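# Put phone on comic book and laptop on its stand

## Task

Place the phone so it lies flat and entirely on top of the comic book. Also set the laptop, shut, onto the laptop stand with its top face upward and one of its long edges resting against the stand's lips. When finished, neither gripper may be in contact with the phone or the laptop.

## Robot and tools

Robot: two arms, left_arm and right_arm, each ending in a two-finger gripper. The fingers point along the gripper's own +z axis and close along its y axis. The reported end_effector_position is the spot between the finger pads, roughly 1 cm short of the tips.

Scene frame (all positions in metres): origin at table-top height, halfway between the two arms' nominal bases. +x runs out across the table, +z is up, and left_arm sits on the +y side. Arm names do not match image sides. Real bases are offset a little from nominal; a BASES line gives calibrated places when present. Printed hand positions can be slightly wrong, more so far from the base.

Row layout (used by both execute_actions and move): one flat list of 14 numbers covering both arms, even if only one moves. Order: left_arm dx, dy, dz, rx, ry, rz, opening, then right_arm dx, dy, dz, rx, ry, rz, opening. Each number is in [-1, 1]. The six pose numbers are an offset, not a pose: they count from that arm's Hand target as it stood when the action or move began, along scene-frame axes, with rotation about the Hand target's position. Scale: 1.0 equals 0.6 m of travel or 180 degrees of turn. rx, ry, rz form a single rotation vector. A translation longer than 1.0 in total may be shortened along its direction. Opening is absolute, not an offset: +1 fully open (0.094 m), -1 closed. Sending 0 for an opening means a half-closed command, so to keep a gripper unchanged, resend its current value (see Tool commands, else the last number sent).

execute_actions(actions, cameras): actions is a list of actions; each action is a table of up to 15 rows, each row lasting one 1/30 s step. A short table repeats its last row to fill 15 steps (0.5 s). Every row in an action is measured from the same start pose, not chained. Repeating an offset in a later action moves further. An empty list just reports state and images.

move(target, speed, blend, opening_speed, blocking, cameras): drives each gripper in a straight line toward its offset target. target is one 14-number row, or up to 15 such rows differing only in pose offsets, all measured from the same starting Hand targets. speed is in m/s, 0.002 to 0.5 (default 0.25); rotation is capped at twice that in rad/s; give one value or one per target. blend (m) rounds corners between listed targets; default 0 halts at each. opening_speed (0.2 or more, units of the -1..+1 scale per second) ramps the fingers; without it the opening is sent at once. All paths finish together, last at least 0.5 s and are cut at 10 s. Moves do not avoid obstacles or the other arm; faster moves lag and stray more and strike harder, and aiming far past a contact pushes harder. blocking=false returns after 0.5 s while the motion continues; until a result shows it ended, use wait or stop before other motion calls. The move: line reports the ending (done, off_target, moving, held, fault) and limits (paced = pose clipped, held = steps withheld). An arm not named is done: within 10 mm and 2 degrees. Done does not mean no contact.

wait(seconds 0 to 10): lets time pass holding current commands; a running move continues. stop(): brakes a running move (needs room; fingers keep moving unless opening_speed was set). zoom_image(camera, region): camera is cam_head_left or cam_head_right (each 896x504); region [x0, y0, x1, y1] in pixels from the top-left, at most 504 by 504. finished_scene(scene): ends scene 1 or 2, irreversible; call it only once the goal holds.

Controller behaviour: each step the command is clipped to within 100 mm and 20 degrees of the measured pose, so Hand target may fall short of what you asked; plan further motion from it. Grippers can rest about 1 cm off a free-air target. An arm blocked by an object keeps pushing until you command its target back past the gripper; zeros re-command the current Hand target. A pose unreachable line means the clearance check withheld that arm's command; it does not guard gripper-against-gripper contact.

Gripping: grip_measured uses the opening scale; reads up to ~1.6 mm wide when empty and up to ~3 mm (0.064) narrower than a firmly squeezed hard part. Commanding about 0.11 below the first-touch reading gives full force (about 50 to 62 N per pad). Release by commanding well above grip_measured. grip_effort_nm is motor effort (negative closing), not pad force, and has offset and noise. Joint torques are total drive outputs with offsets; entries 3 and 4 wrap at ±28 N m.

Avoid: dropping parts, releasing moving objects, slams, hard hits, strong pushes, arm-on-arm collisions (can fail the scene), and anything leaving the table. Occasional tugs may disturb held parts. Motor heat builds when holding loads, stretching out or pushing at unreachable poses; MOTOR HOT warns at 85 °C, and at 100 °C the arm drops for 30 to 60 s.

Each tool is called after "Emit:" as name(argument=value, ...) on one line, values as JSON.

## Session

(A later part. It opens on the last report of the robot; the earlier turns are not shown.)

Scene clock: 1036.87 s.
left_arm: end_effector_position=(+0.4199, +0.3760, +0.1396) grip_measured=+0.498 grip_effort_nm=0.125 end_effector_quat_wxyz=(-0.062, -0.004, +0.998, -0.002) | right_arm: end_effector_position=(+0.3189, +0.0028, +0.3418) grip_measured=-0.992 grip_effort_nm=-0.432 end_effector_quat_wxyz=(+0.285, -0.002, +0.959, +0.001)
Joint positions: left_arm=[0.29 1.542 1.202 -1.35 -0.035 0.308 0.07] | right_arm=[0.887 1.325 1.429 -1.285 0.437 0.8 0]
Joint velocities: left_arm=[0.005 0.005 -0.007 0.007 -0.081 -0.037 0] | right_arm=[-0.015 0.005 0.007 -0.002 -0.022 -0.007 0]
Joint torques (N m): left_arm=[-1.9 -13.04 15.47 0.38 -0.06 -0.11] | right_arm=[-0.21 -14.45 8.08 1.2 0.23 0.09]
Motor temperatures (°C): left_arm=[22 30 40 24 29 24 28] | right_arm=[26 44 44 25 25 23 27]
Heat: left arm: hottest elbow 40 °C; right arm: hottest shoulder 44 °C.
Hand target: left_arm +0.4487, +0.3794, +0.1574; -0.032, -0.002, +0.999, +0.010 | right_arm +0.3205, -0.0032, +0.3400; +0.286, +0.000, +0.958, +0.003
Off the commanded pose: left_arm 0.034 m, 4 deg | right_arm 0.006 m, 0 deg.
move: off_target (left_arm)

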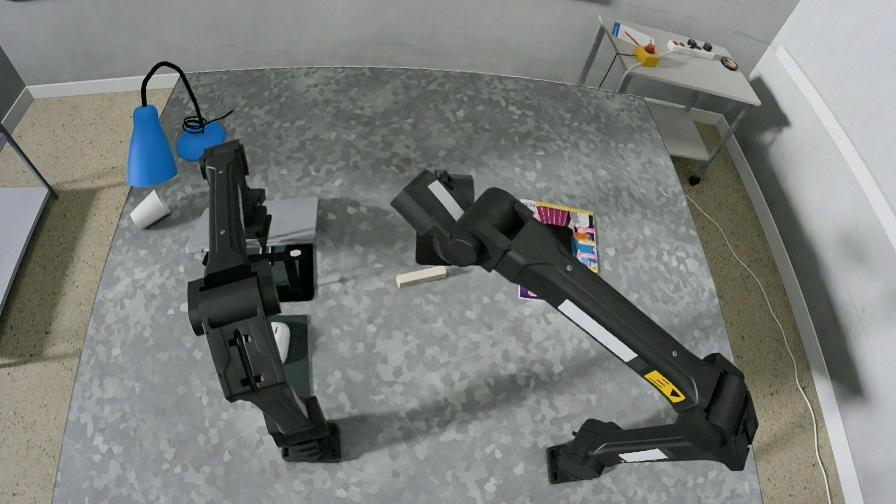

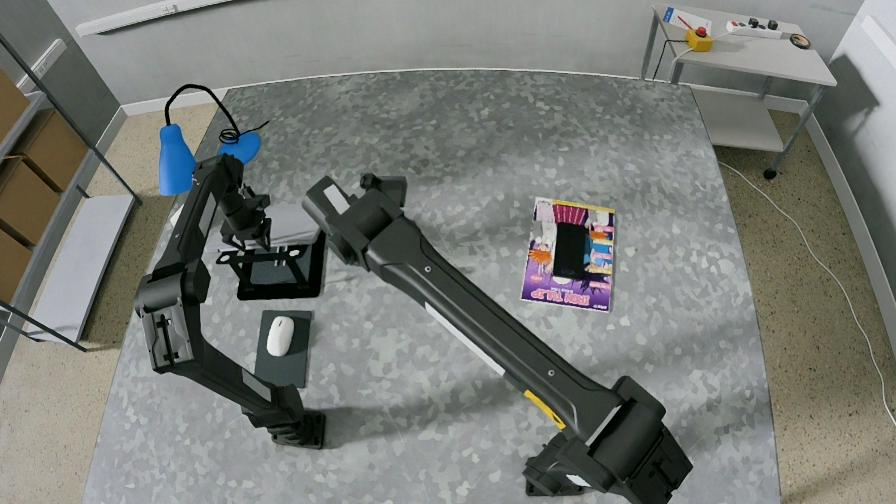

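Emit:
move(target=[0.022,0.0,-0.01,0,0,0,0.5,0,0,0,0,0,0,-1], speed=0.05, cameras=["cam_head_left","cam_head_right"])

Emit:
zoom_image(camera="cam_head_left", region=[180, 190, 330, 310])

Emit:
zoom_image(camera="cam_head_right", region=[190, 190, 340, 310])

Scene clock: 1040.10 s.
left_arm: end_effector_position=(+0.4250, +0.3762, +0.1389) grip_measured=+0.498 grip_effort_nm=0.120 end_effector_quat_wxyz=(-0.064, -0.016, +0.998, +0.000) | right_arm: end_effector_position=(+0.3189, +0.0028, +0.3418) grip_measured=-0.992 grip_effort_nm=-0.442 end_effector_quat_wxyz=(+0.285, -0.002, +0.959, +0.001)
Joint positions: left_arm=[0.285 1.557 1.217 -1.353 -0.037 0.28 0.07] | right_arm=[0.887 1.325 1.429 -1.285 0.437 0.8 0]
Joint velocities: left_arm=[0.005 0.015 -0.002 0.002 -0.022 0.022 0] | right_arm=[-0.015 0.015 0.012 0.002 0.037 -0.007 -0.001]
Joint torques (N m): left_arm=[-3.19 -11.34 16.42 0.91 0.02 0.12] | right_arm=[-0.26 -14.33 8.05 1.24 0.24 0.09]
Motor temperatures (°C): left_arm=[22 30 40 24 29 24 28] | right_arm=[26 44 43 25 25 23 27]
Heat: left arm: hottest elbow 40 °C; right arm: hottest shoulder 44 °C.
Hand target: left_arm +0.4619, +0.3792, +0.1513; -0.032, -0.002, +0.999, +0.010 | right_arm +0.3205, -0.0032, +0.3400; +0.286, +0.000, +0.958, +0.003
Off the commanded pose: left_arm 0.039 m, 4 deg | right_arm 0.006 m, 0 deg.
move: off_target (left_arm)

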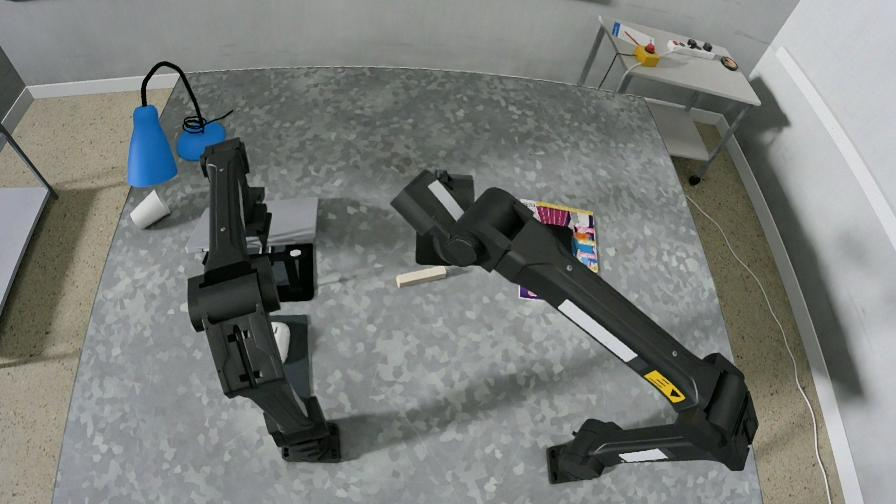

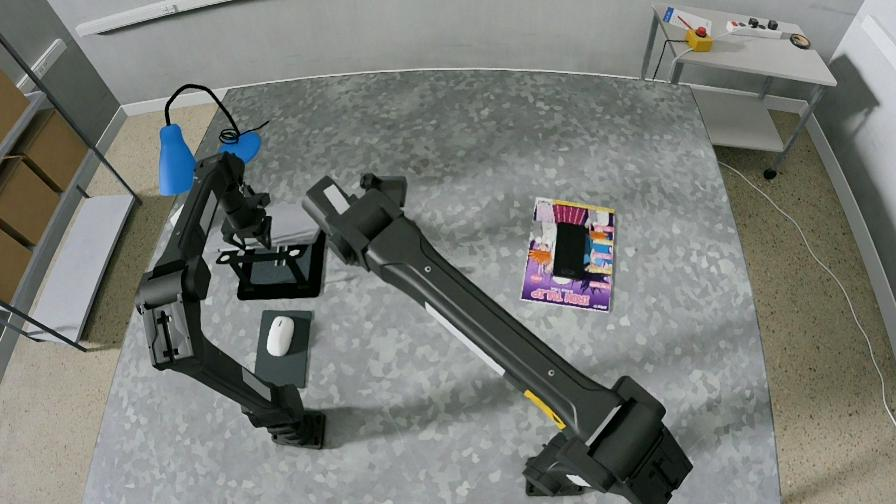

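Scaled by 3.360.

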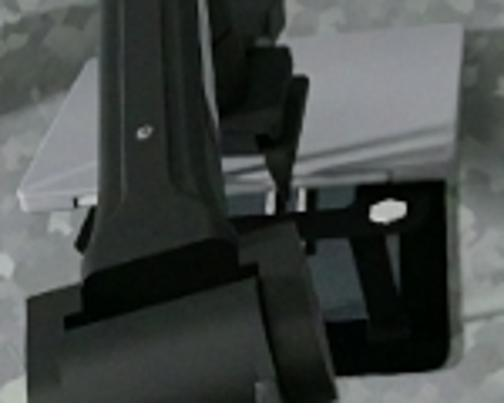

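Scaled by 3.360.

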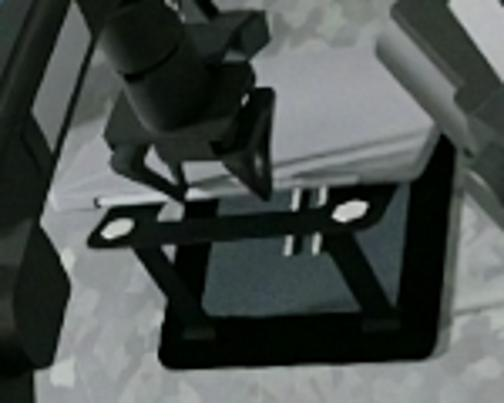

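Emit:
move(target=[0.03,0.0,0.006,0,0,0,0.5,0,0,0,0,0,0,-1], speed=0.05, cameras=["cam_head_left","cam_head_right"])

Emit:
zoom_image(camera="cam_head_left", region=[180, 190, 330, 310])

Emit:
zoom_image(camera="cam_head_right", region=[190, 190, 340, 310])

Scene clock: 1043.70 s.
left_arm: end_effector_position=(+0.4275, +0.3760, +0.1395) grip_measured=+0.498 grip_effort_nm=0.129 end_effector_quat_wxyz=(-0.084, -0.027, +0.996, -0.003) | right_arm: end_effector_position=(+0.3189, +0.0028, +0.3418) grip_measured=-0.992 grip_effort_nm=-0.437 end_effector_quat_wxyz=(+0.285, -0.002, +0.959, +0.001)
Joint positions: left_arm=[0.282 1.588 1.252 -1.398 -0.041 0.253 0.07] | right_arm=[0.887 1.325 1.429 -1.285 0.437 0.8 0]
Joint velocities: left_arm=[-0.005 -0.005 0.017 -0.002 0.095 -0.022 0] | right_arm=[-0.005 -0.005 0.007 -0.007 -0.051 -0.022 0]
Joint torques (N m): left_arm=[-4.31 -11.63 18.28 1.72 0.14 0.23] | right_arm=[-0.26 -14.39 8.08 1.24 0.24 0.09]
Motor temperatures (°C): left_arm=[22 30 41 24 29 24 28] | right_arm=[26 44 43 25 25 23 27]
Heat: left arm: hottest elbow 41 °C; right arm: hottest shoulder 44 °C.
Hand target: left_arm +0.4799, +0.3789, +0.1549; -0.032, -0.002, +0.999, +0.010 | right_arm +0.3205, -0.0032, +0.3400; +0.286, +0.000, +0.958, +0.003
Off the commanded pose: left_arm 0.055 m, 7 deg | right_arm 0.006 m, 0 deg.
move: off_target (left_arm)

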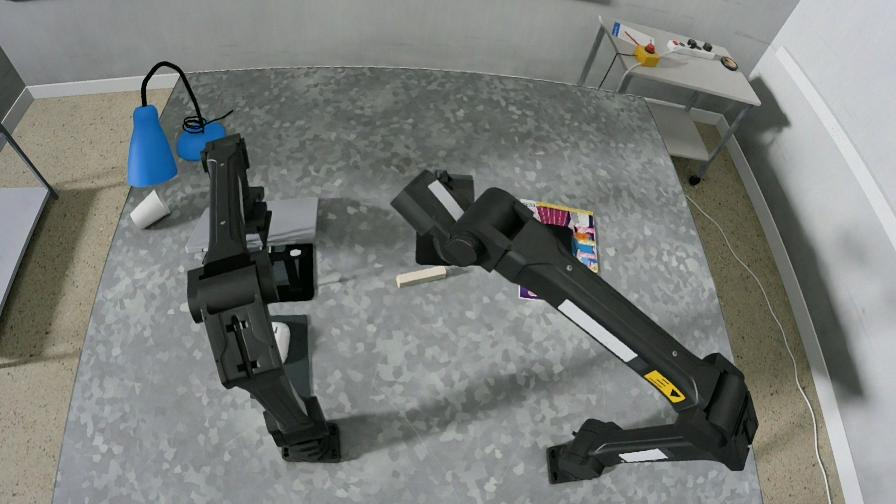

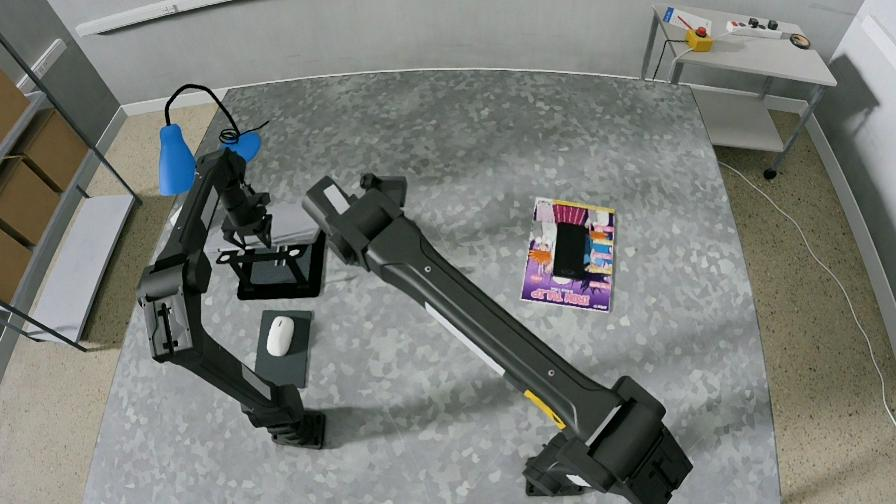

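Scaled by 3.360.

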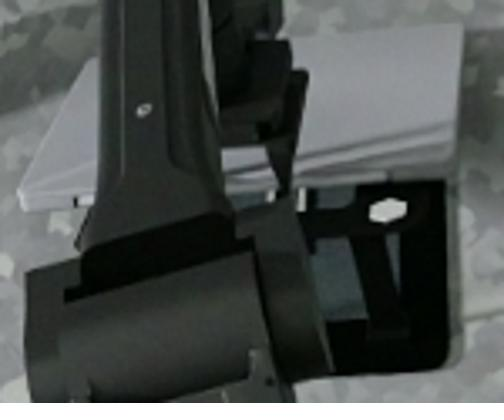

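Scaled by 3.360.

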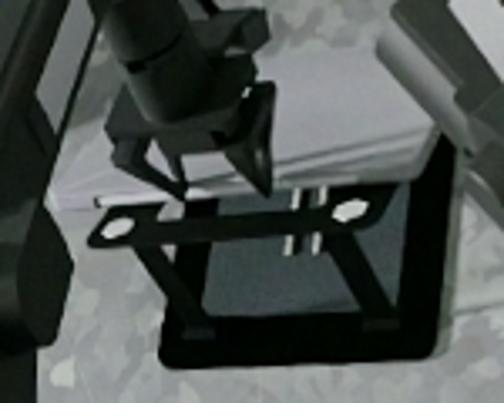

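Emit:
move(target=[0.045,0.0,0.006,0,0,0,0.5,0,0,0,0,0,0,-1], speed=0.05, cameras=["cam_head_left","cam_head_right"])

Emit:
zoom_image(camera="cam_head_left", region=[180, 190, 330, 310])

Emit:
zoom_image(camera="cam_head_right", region=[190, 190, 340, 310])

Scene clock: 1050.07 s.
left_arm: end_effector_position=(+0.4535, +0.3787, +0.1403) grip_measured=+0.498 grip_effort_nm=0.125 end_effector_quat_wxyz=(-0.088, -0.027, +0.996, -0.002) | right_arm: end_effector_position=(+0.3189, +0.0028, +0.3418) grip_measured=-0.992 grip_effort_nm=-0.437 end_effector_quat_wxyz=(+0.285, -0.002, +0.959, +0.001)
Joint positions: left_arm=[0.269 1.655 1.336 -1.423 -0.043 0.238 0.07] | right_arm=[0.887 1.325 1.429 -1.285 0.437 0.8 0]
Joint velocities: left_arm=[-0.024 -0.005 -0.017 0.012 -0.037 0.022 -0.001] | right_arm=[-0.015 -0.005 0.002 0.002 -0.007 -0.022 0]
Joint torques (N m): left_arm=[-3.37 -13.51 18.62 1.42 0.26 0.21] | right_arm=[-0.26 -14.45 8.08 1.22 0.23 0.08]
Motor temperatures (°C): left_arm=[22 30 43 24 29 24 28] | right_arm=[26 43 43 25 25 23 27]
Heat: left arm: hottest elbow 43 °C; right arm: hottest shoulder 43 °C.
Hand target: left_arm +0.5071, +0.3787, +0.1585; -0.031, -0.002, +0.999, +0.010 | right_arm +0.3205, -0.0032, +0.3400; +0.286, +0.000, +0.958, +0.003
Off the commanded pose: left_arm 0.056 m, 7 deg | right_arm 0.006 m, 0 deg.
move: off_target (left_arm)

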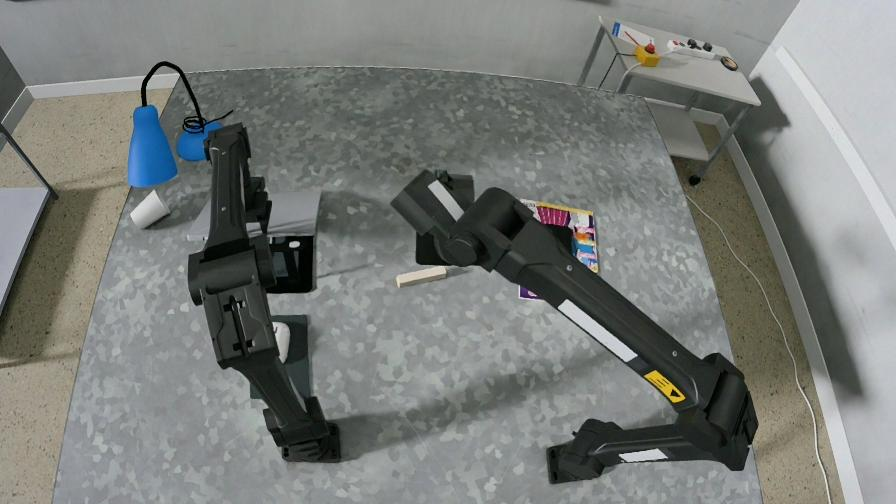

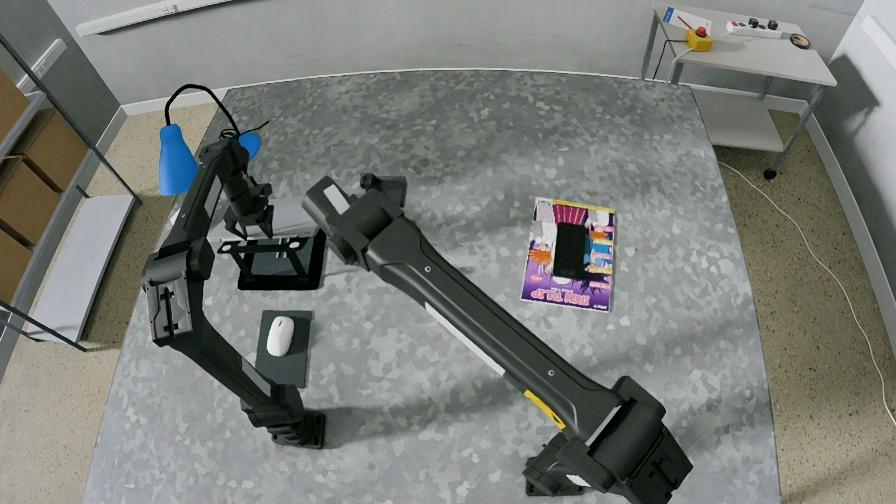

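Scaled by 3.360.

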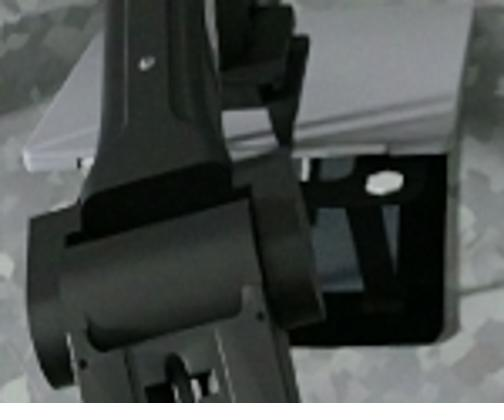

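Scaled by 3.360.

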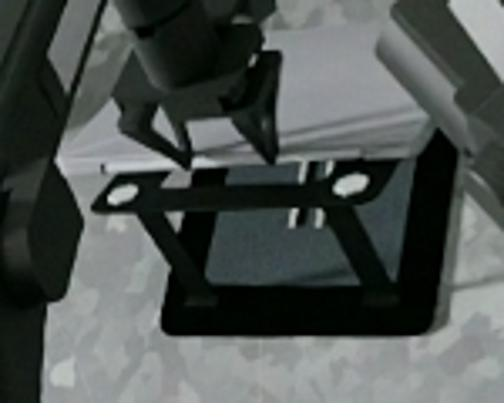

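Emit:
move(target=[[-0.15,0.0,0.03,0,0,0,0.5,0,0,0,0,0,0,-1],[-0.25,0.0,0.1,0,0,0,0.5,0,0,0,0,0,0,-1],[-0.4,0.0,0.25,0,0,0,0.5,-0.15,0,0,0,0,0,-1]], speed=[0.06,0.12,0.2], cameras=["cam_head_left","cam_head_right"])

Emit:
zoom_image(camera="cam_head_left", region=[180, 190, 330, 310])

Emit:
zoom_image(camera="cam_head_right", region=[190, 190, 340, 310])

Scene clock: 1058.77 s.
left_arm: end_effector_position=(+0.2700, +0.3800, +0.3041) grip_measured=+0.498 grip_effort_nm=0.120 end_effector_quat_wxyz=(+0.013, +0.000, +0.999, +0.033) | right_arm: end_effector_position=(+0.2361, +0.0023, +0.3438) grip_measured=-0.992 grip_effort_nm=-0.437 end_effector_quat_wxyz=(+0.289, +0.004, +0.957, +0.007)
Joint positions: left_arm=[0.468 1.026 1.183 -1.674 -0.047 0.499 0.07] | right_arm=[1.069 1.214 1.341 -1.381 0.501 1 0]
Joint velocities: left_arm=[0.005 -0.005 -0.007 0.002 -0.051 0.095 0.001] | right_arm=[-0.015 0.015 -0.002 -0.012 0.051 0.037 -0.001]
Joint torques (N m): left_arm=[-0.67 -7.18 11.23 0.25 -0.1 0.11] | right_arm=[1.38 -11.81 8.03 0.29 0.44 0.23]
Motor temperatures (°C): left_arm=[22 30 43 24 28 24 28] | right_arm=[26 43 43 25 25 23 27]
Heat: left arm: hottest elbow 43 °C; right arm: hottest shoulder 43 °C.
Hand target: left_arm +0.2682, +0.3838, +0.3094; -0.032, -0.003, +0.999, +0.009 | right_arm +0.2296, -0.0016, +0.3394; +0.285, +0.001, +0.958, +0.002
Off the commanded pose: left_arm 0.005 m, 6 deg | right_arm 0.009 m, 1 deg.
joint sent to its limit (left arm) — joint 4 (wrist pitch), lower limit. The joint targets are off in position and orientation.
move: off_target (left_arm)

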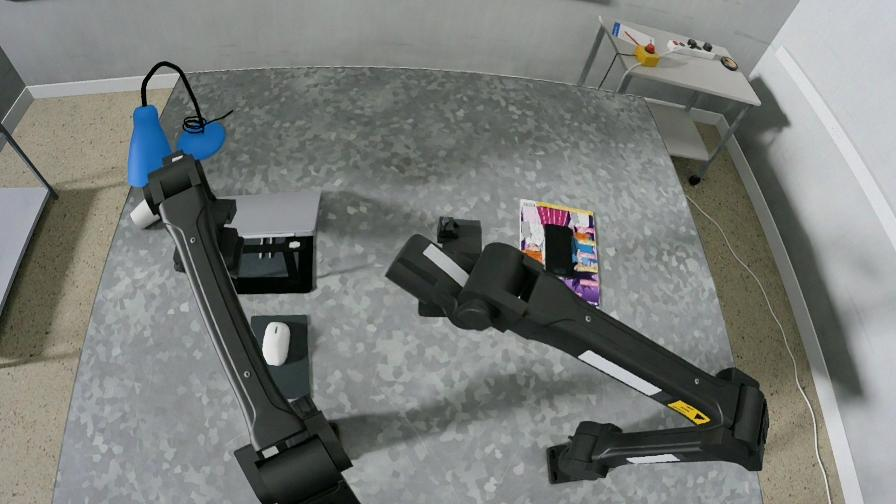

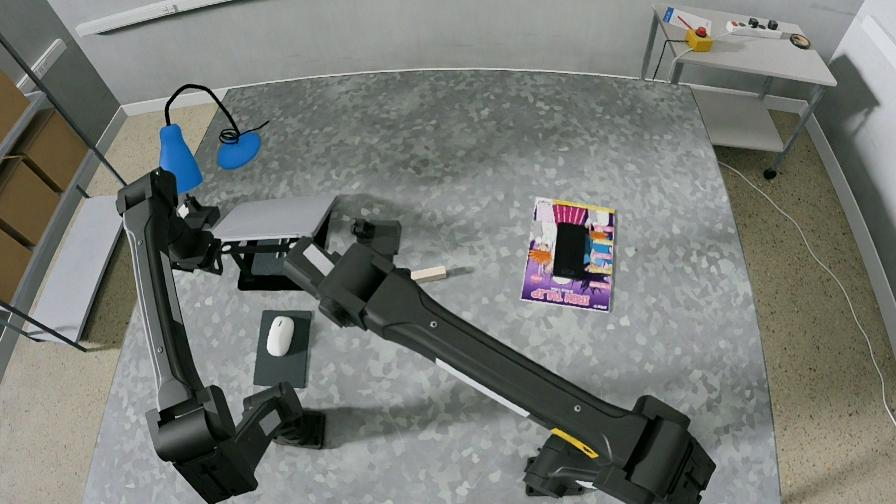

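Scaled by 3.360.

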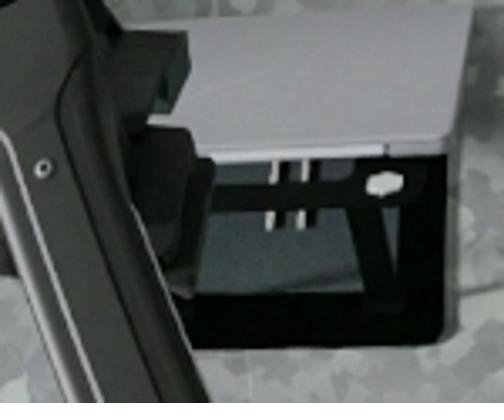

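Scaled by 3.360.

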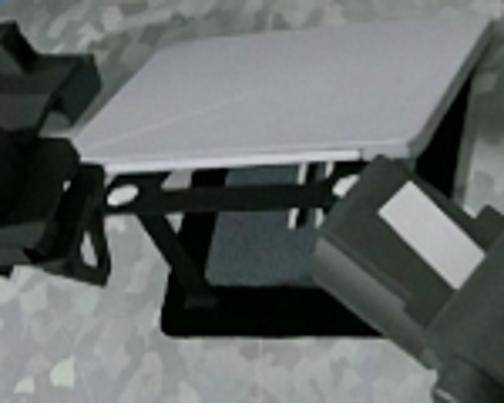

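Emit:
move(target=[-0.08,0.25,0.0,0,-0.12,0,0.5,-0.05,-0.15,0,0,0,0,-1], speed=0.2, cameras=["cam_head_left","cam_head_right"])

Emit:
zoom_image(camera="cam_head_left", region=[180, 180, 330, 300])

Emit:
zoom_image(camera="cam_head_right", region=[200, 180, 350, 300])

Emit:
zoom_image(camera="cam_head_right", region=[500, 180, 640, 320])

Scene clock: 1068.43 s.
left_arm: end_effector_position=(+0.2153, +0.5163, +0.2797) grip_measured=+0.498 grip_effort_nm=0.125 end_effector_quat_wxyz=(+0.135, -0.010, +0.990, -0.026) | right_arm: end_effector_position=(+0.1993, -0.0829, +0.3469) grip_measured=-0.992 grip_effort_nm=-0.437 end_effector_quat_wxyz=(+0.292, +0.001, +0.956, +0.012)
Joint positions: left_arm=[1.093 1.142 1.183 -1.536 0.265 1.092 0.07] | right_arm=[1.037 0.964 1.172 -1.43 0.489 0.956 0]
Joint velocities: left_arm=[-0.005 -0.015 -0.002 0.007 0.022 0.007 0] | right_arm=[0.005 0.005 -0.007 0.007 0.051 -0.051 0]
Joint torques (N m): left_arm=[0.32 -8.82 16.65 0.42 0.36 0.14] | right_arm=[-0.38 -7.18 7.98 0.32 0.27 0.1]
Motor temperatures (°C): left_arm=[22 29 43 24 28 24 28] | right_arm=[26 42 43 25 25 23 27]
Heat: left arm: hottest elbow 43 °C; right arm: hottest elbow 43 °C.
Hand target: left_arm +0.2206, +0.5345, +0.3077; +0.152, -0.005, +0.988, +0.006 | right_arm +0.1986, -0.0913, +0.3401; +0.286, +0.001, +0.958, +0.002
Off the commanded pose: left_arm 0.035 m, 5 deg | right_arm 0.012 m, 1 deg.
move: off_target (left_arm, right_arm)

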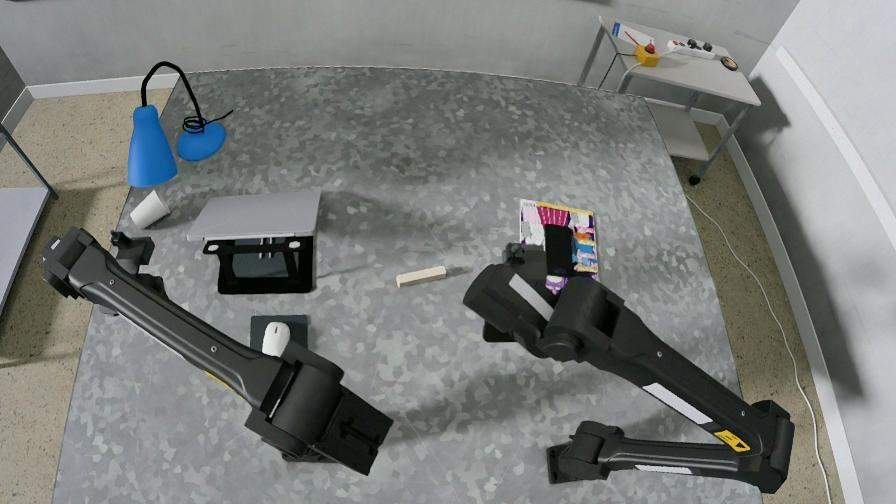

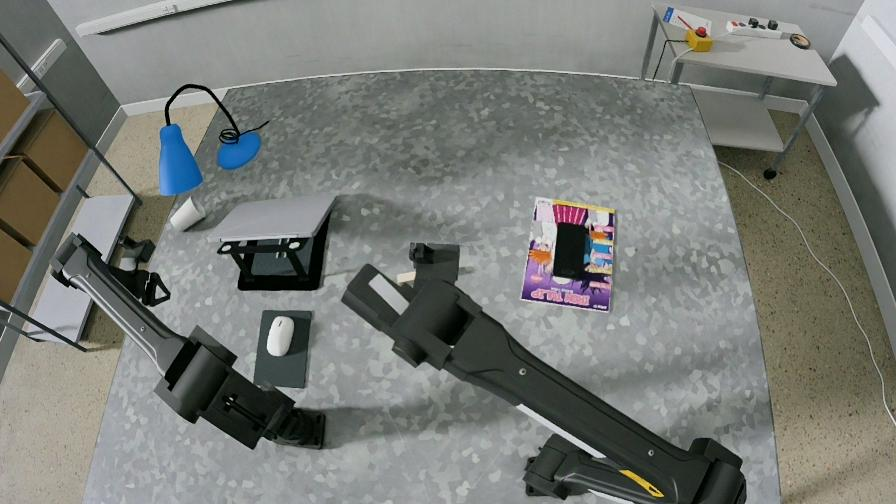

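Scaled by 3.360.

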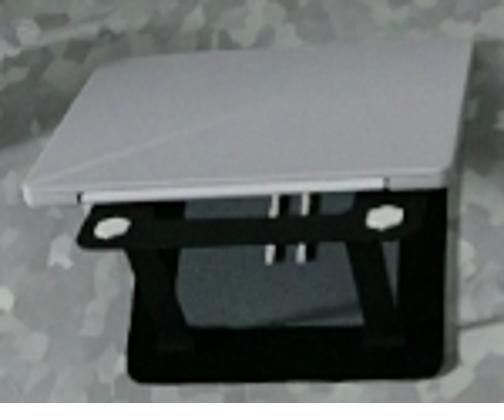

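Scaled by 3.360.

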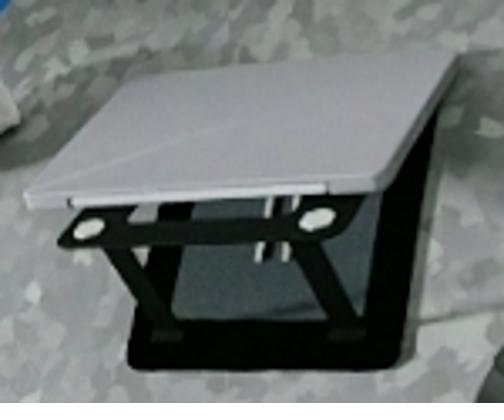

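Scaled by 3.600.

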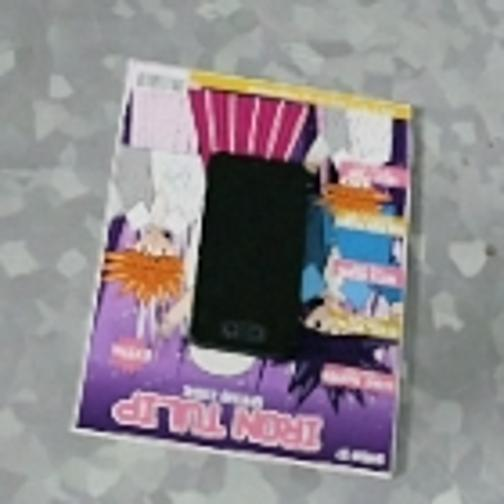

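Emit:
zoom_image(camera="cam_head_left", region=[200, 180, 270, 220])

Emit:
zoom_image(camera="cam_head_left", region=[260, 175, 330, 215])

Emit:
zoom_image(camera="cam_head_right", region=[275, 180, 345, 260])

Emit:
zoom_image(camera="cam_head_right", region=[205, 210, 345, 300])

Scaled by 7.200.

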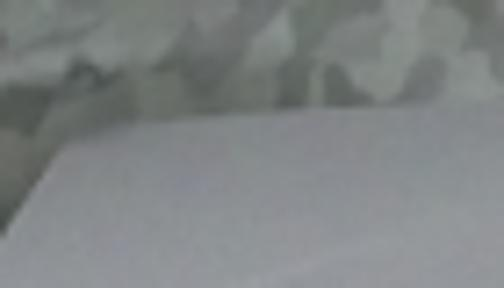

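Scaled by 7.200.

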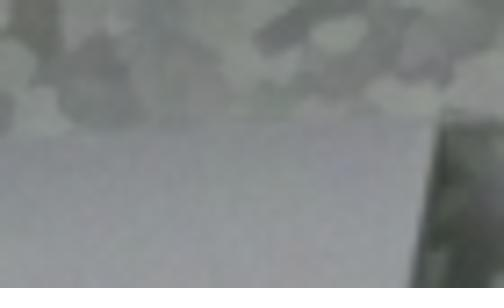

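Scaled by 6.300.

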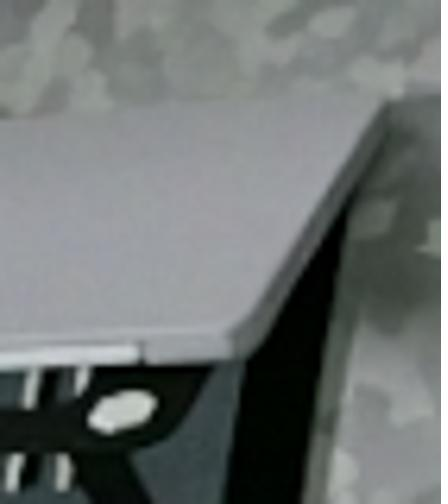

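Scaled by 3.600.

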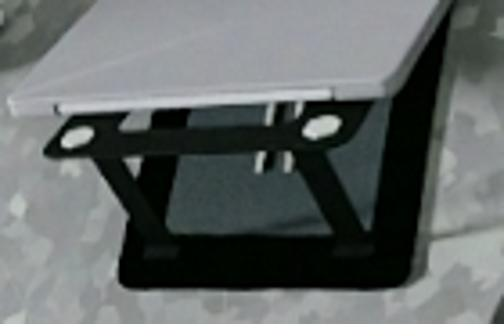

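Emit:
finished_scene(scene=2)

The scene is finished.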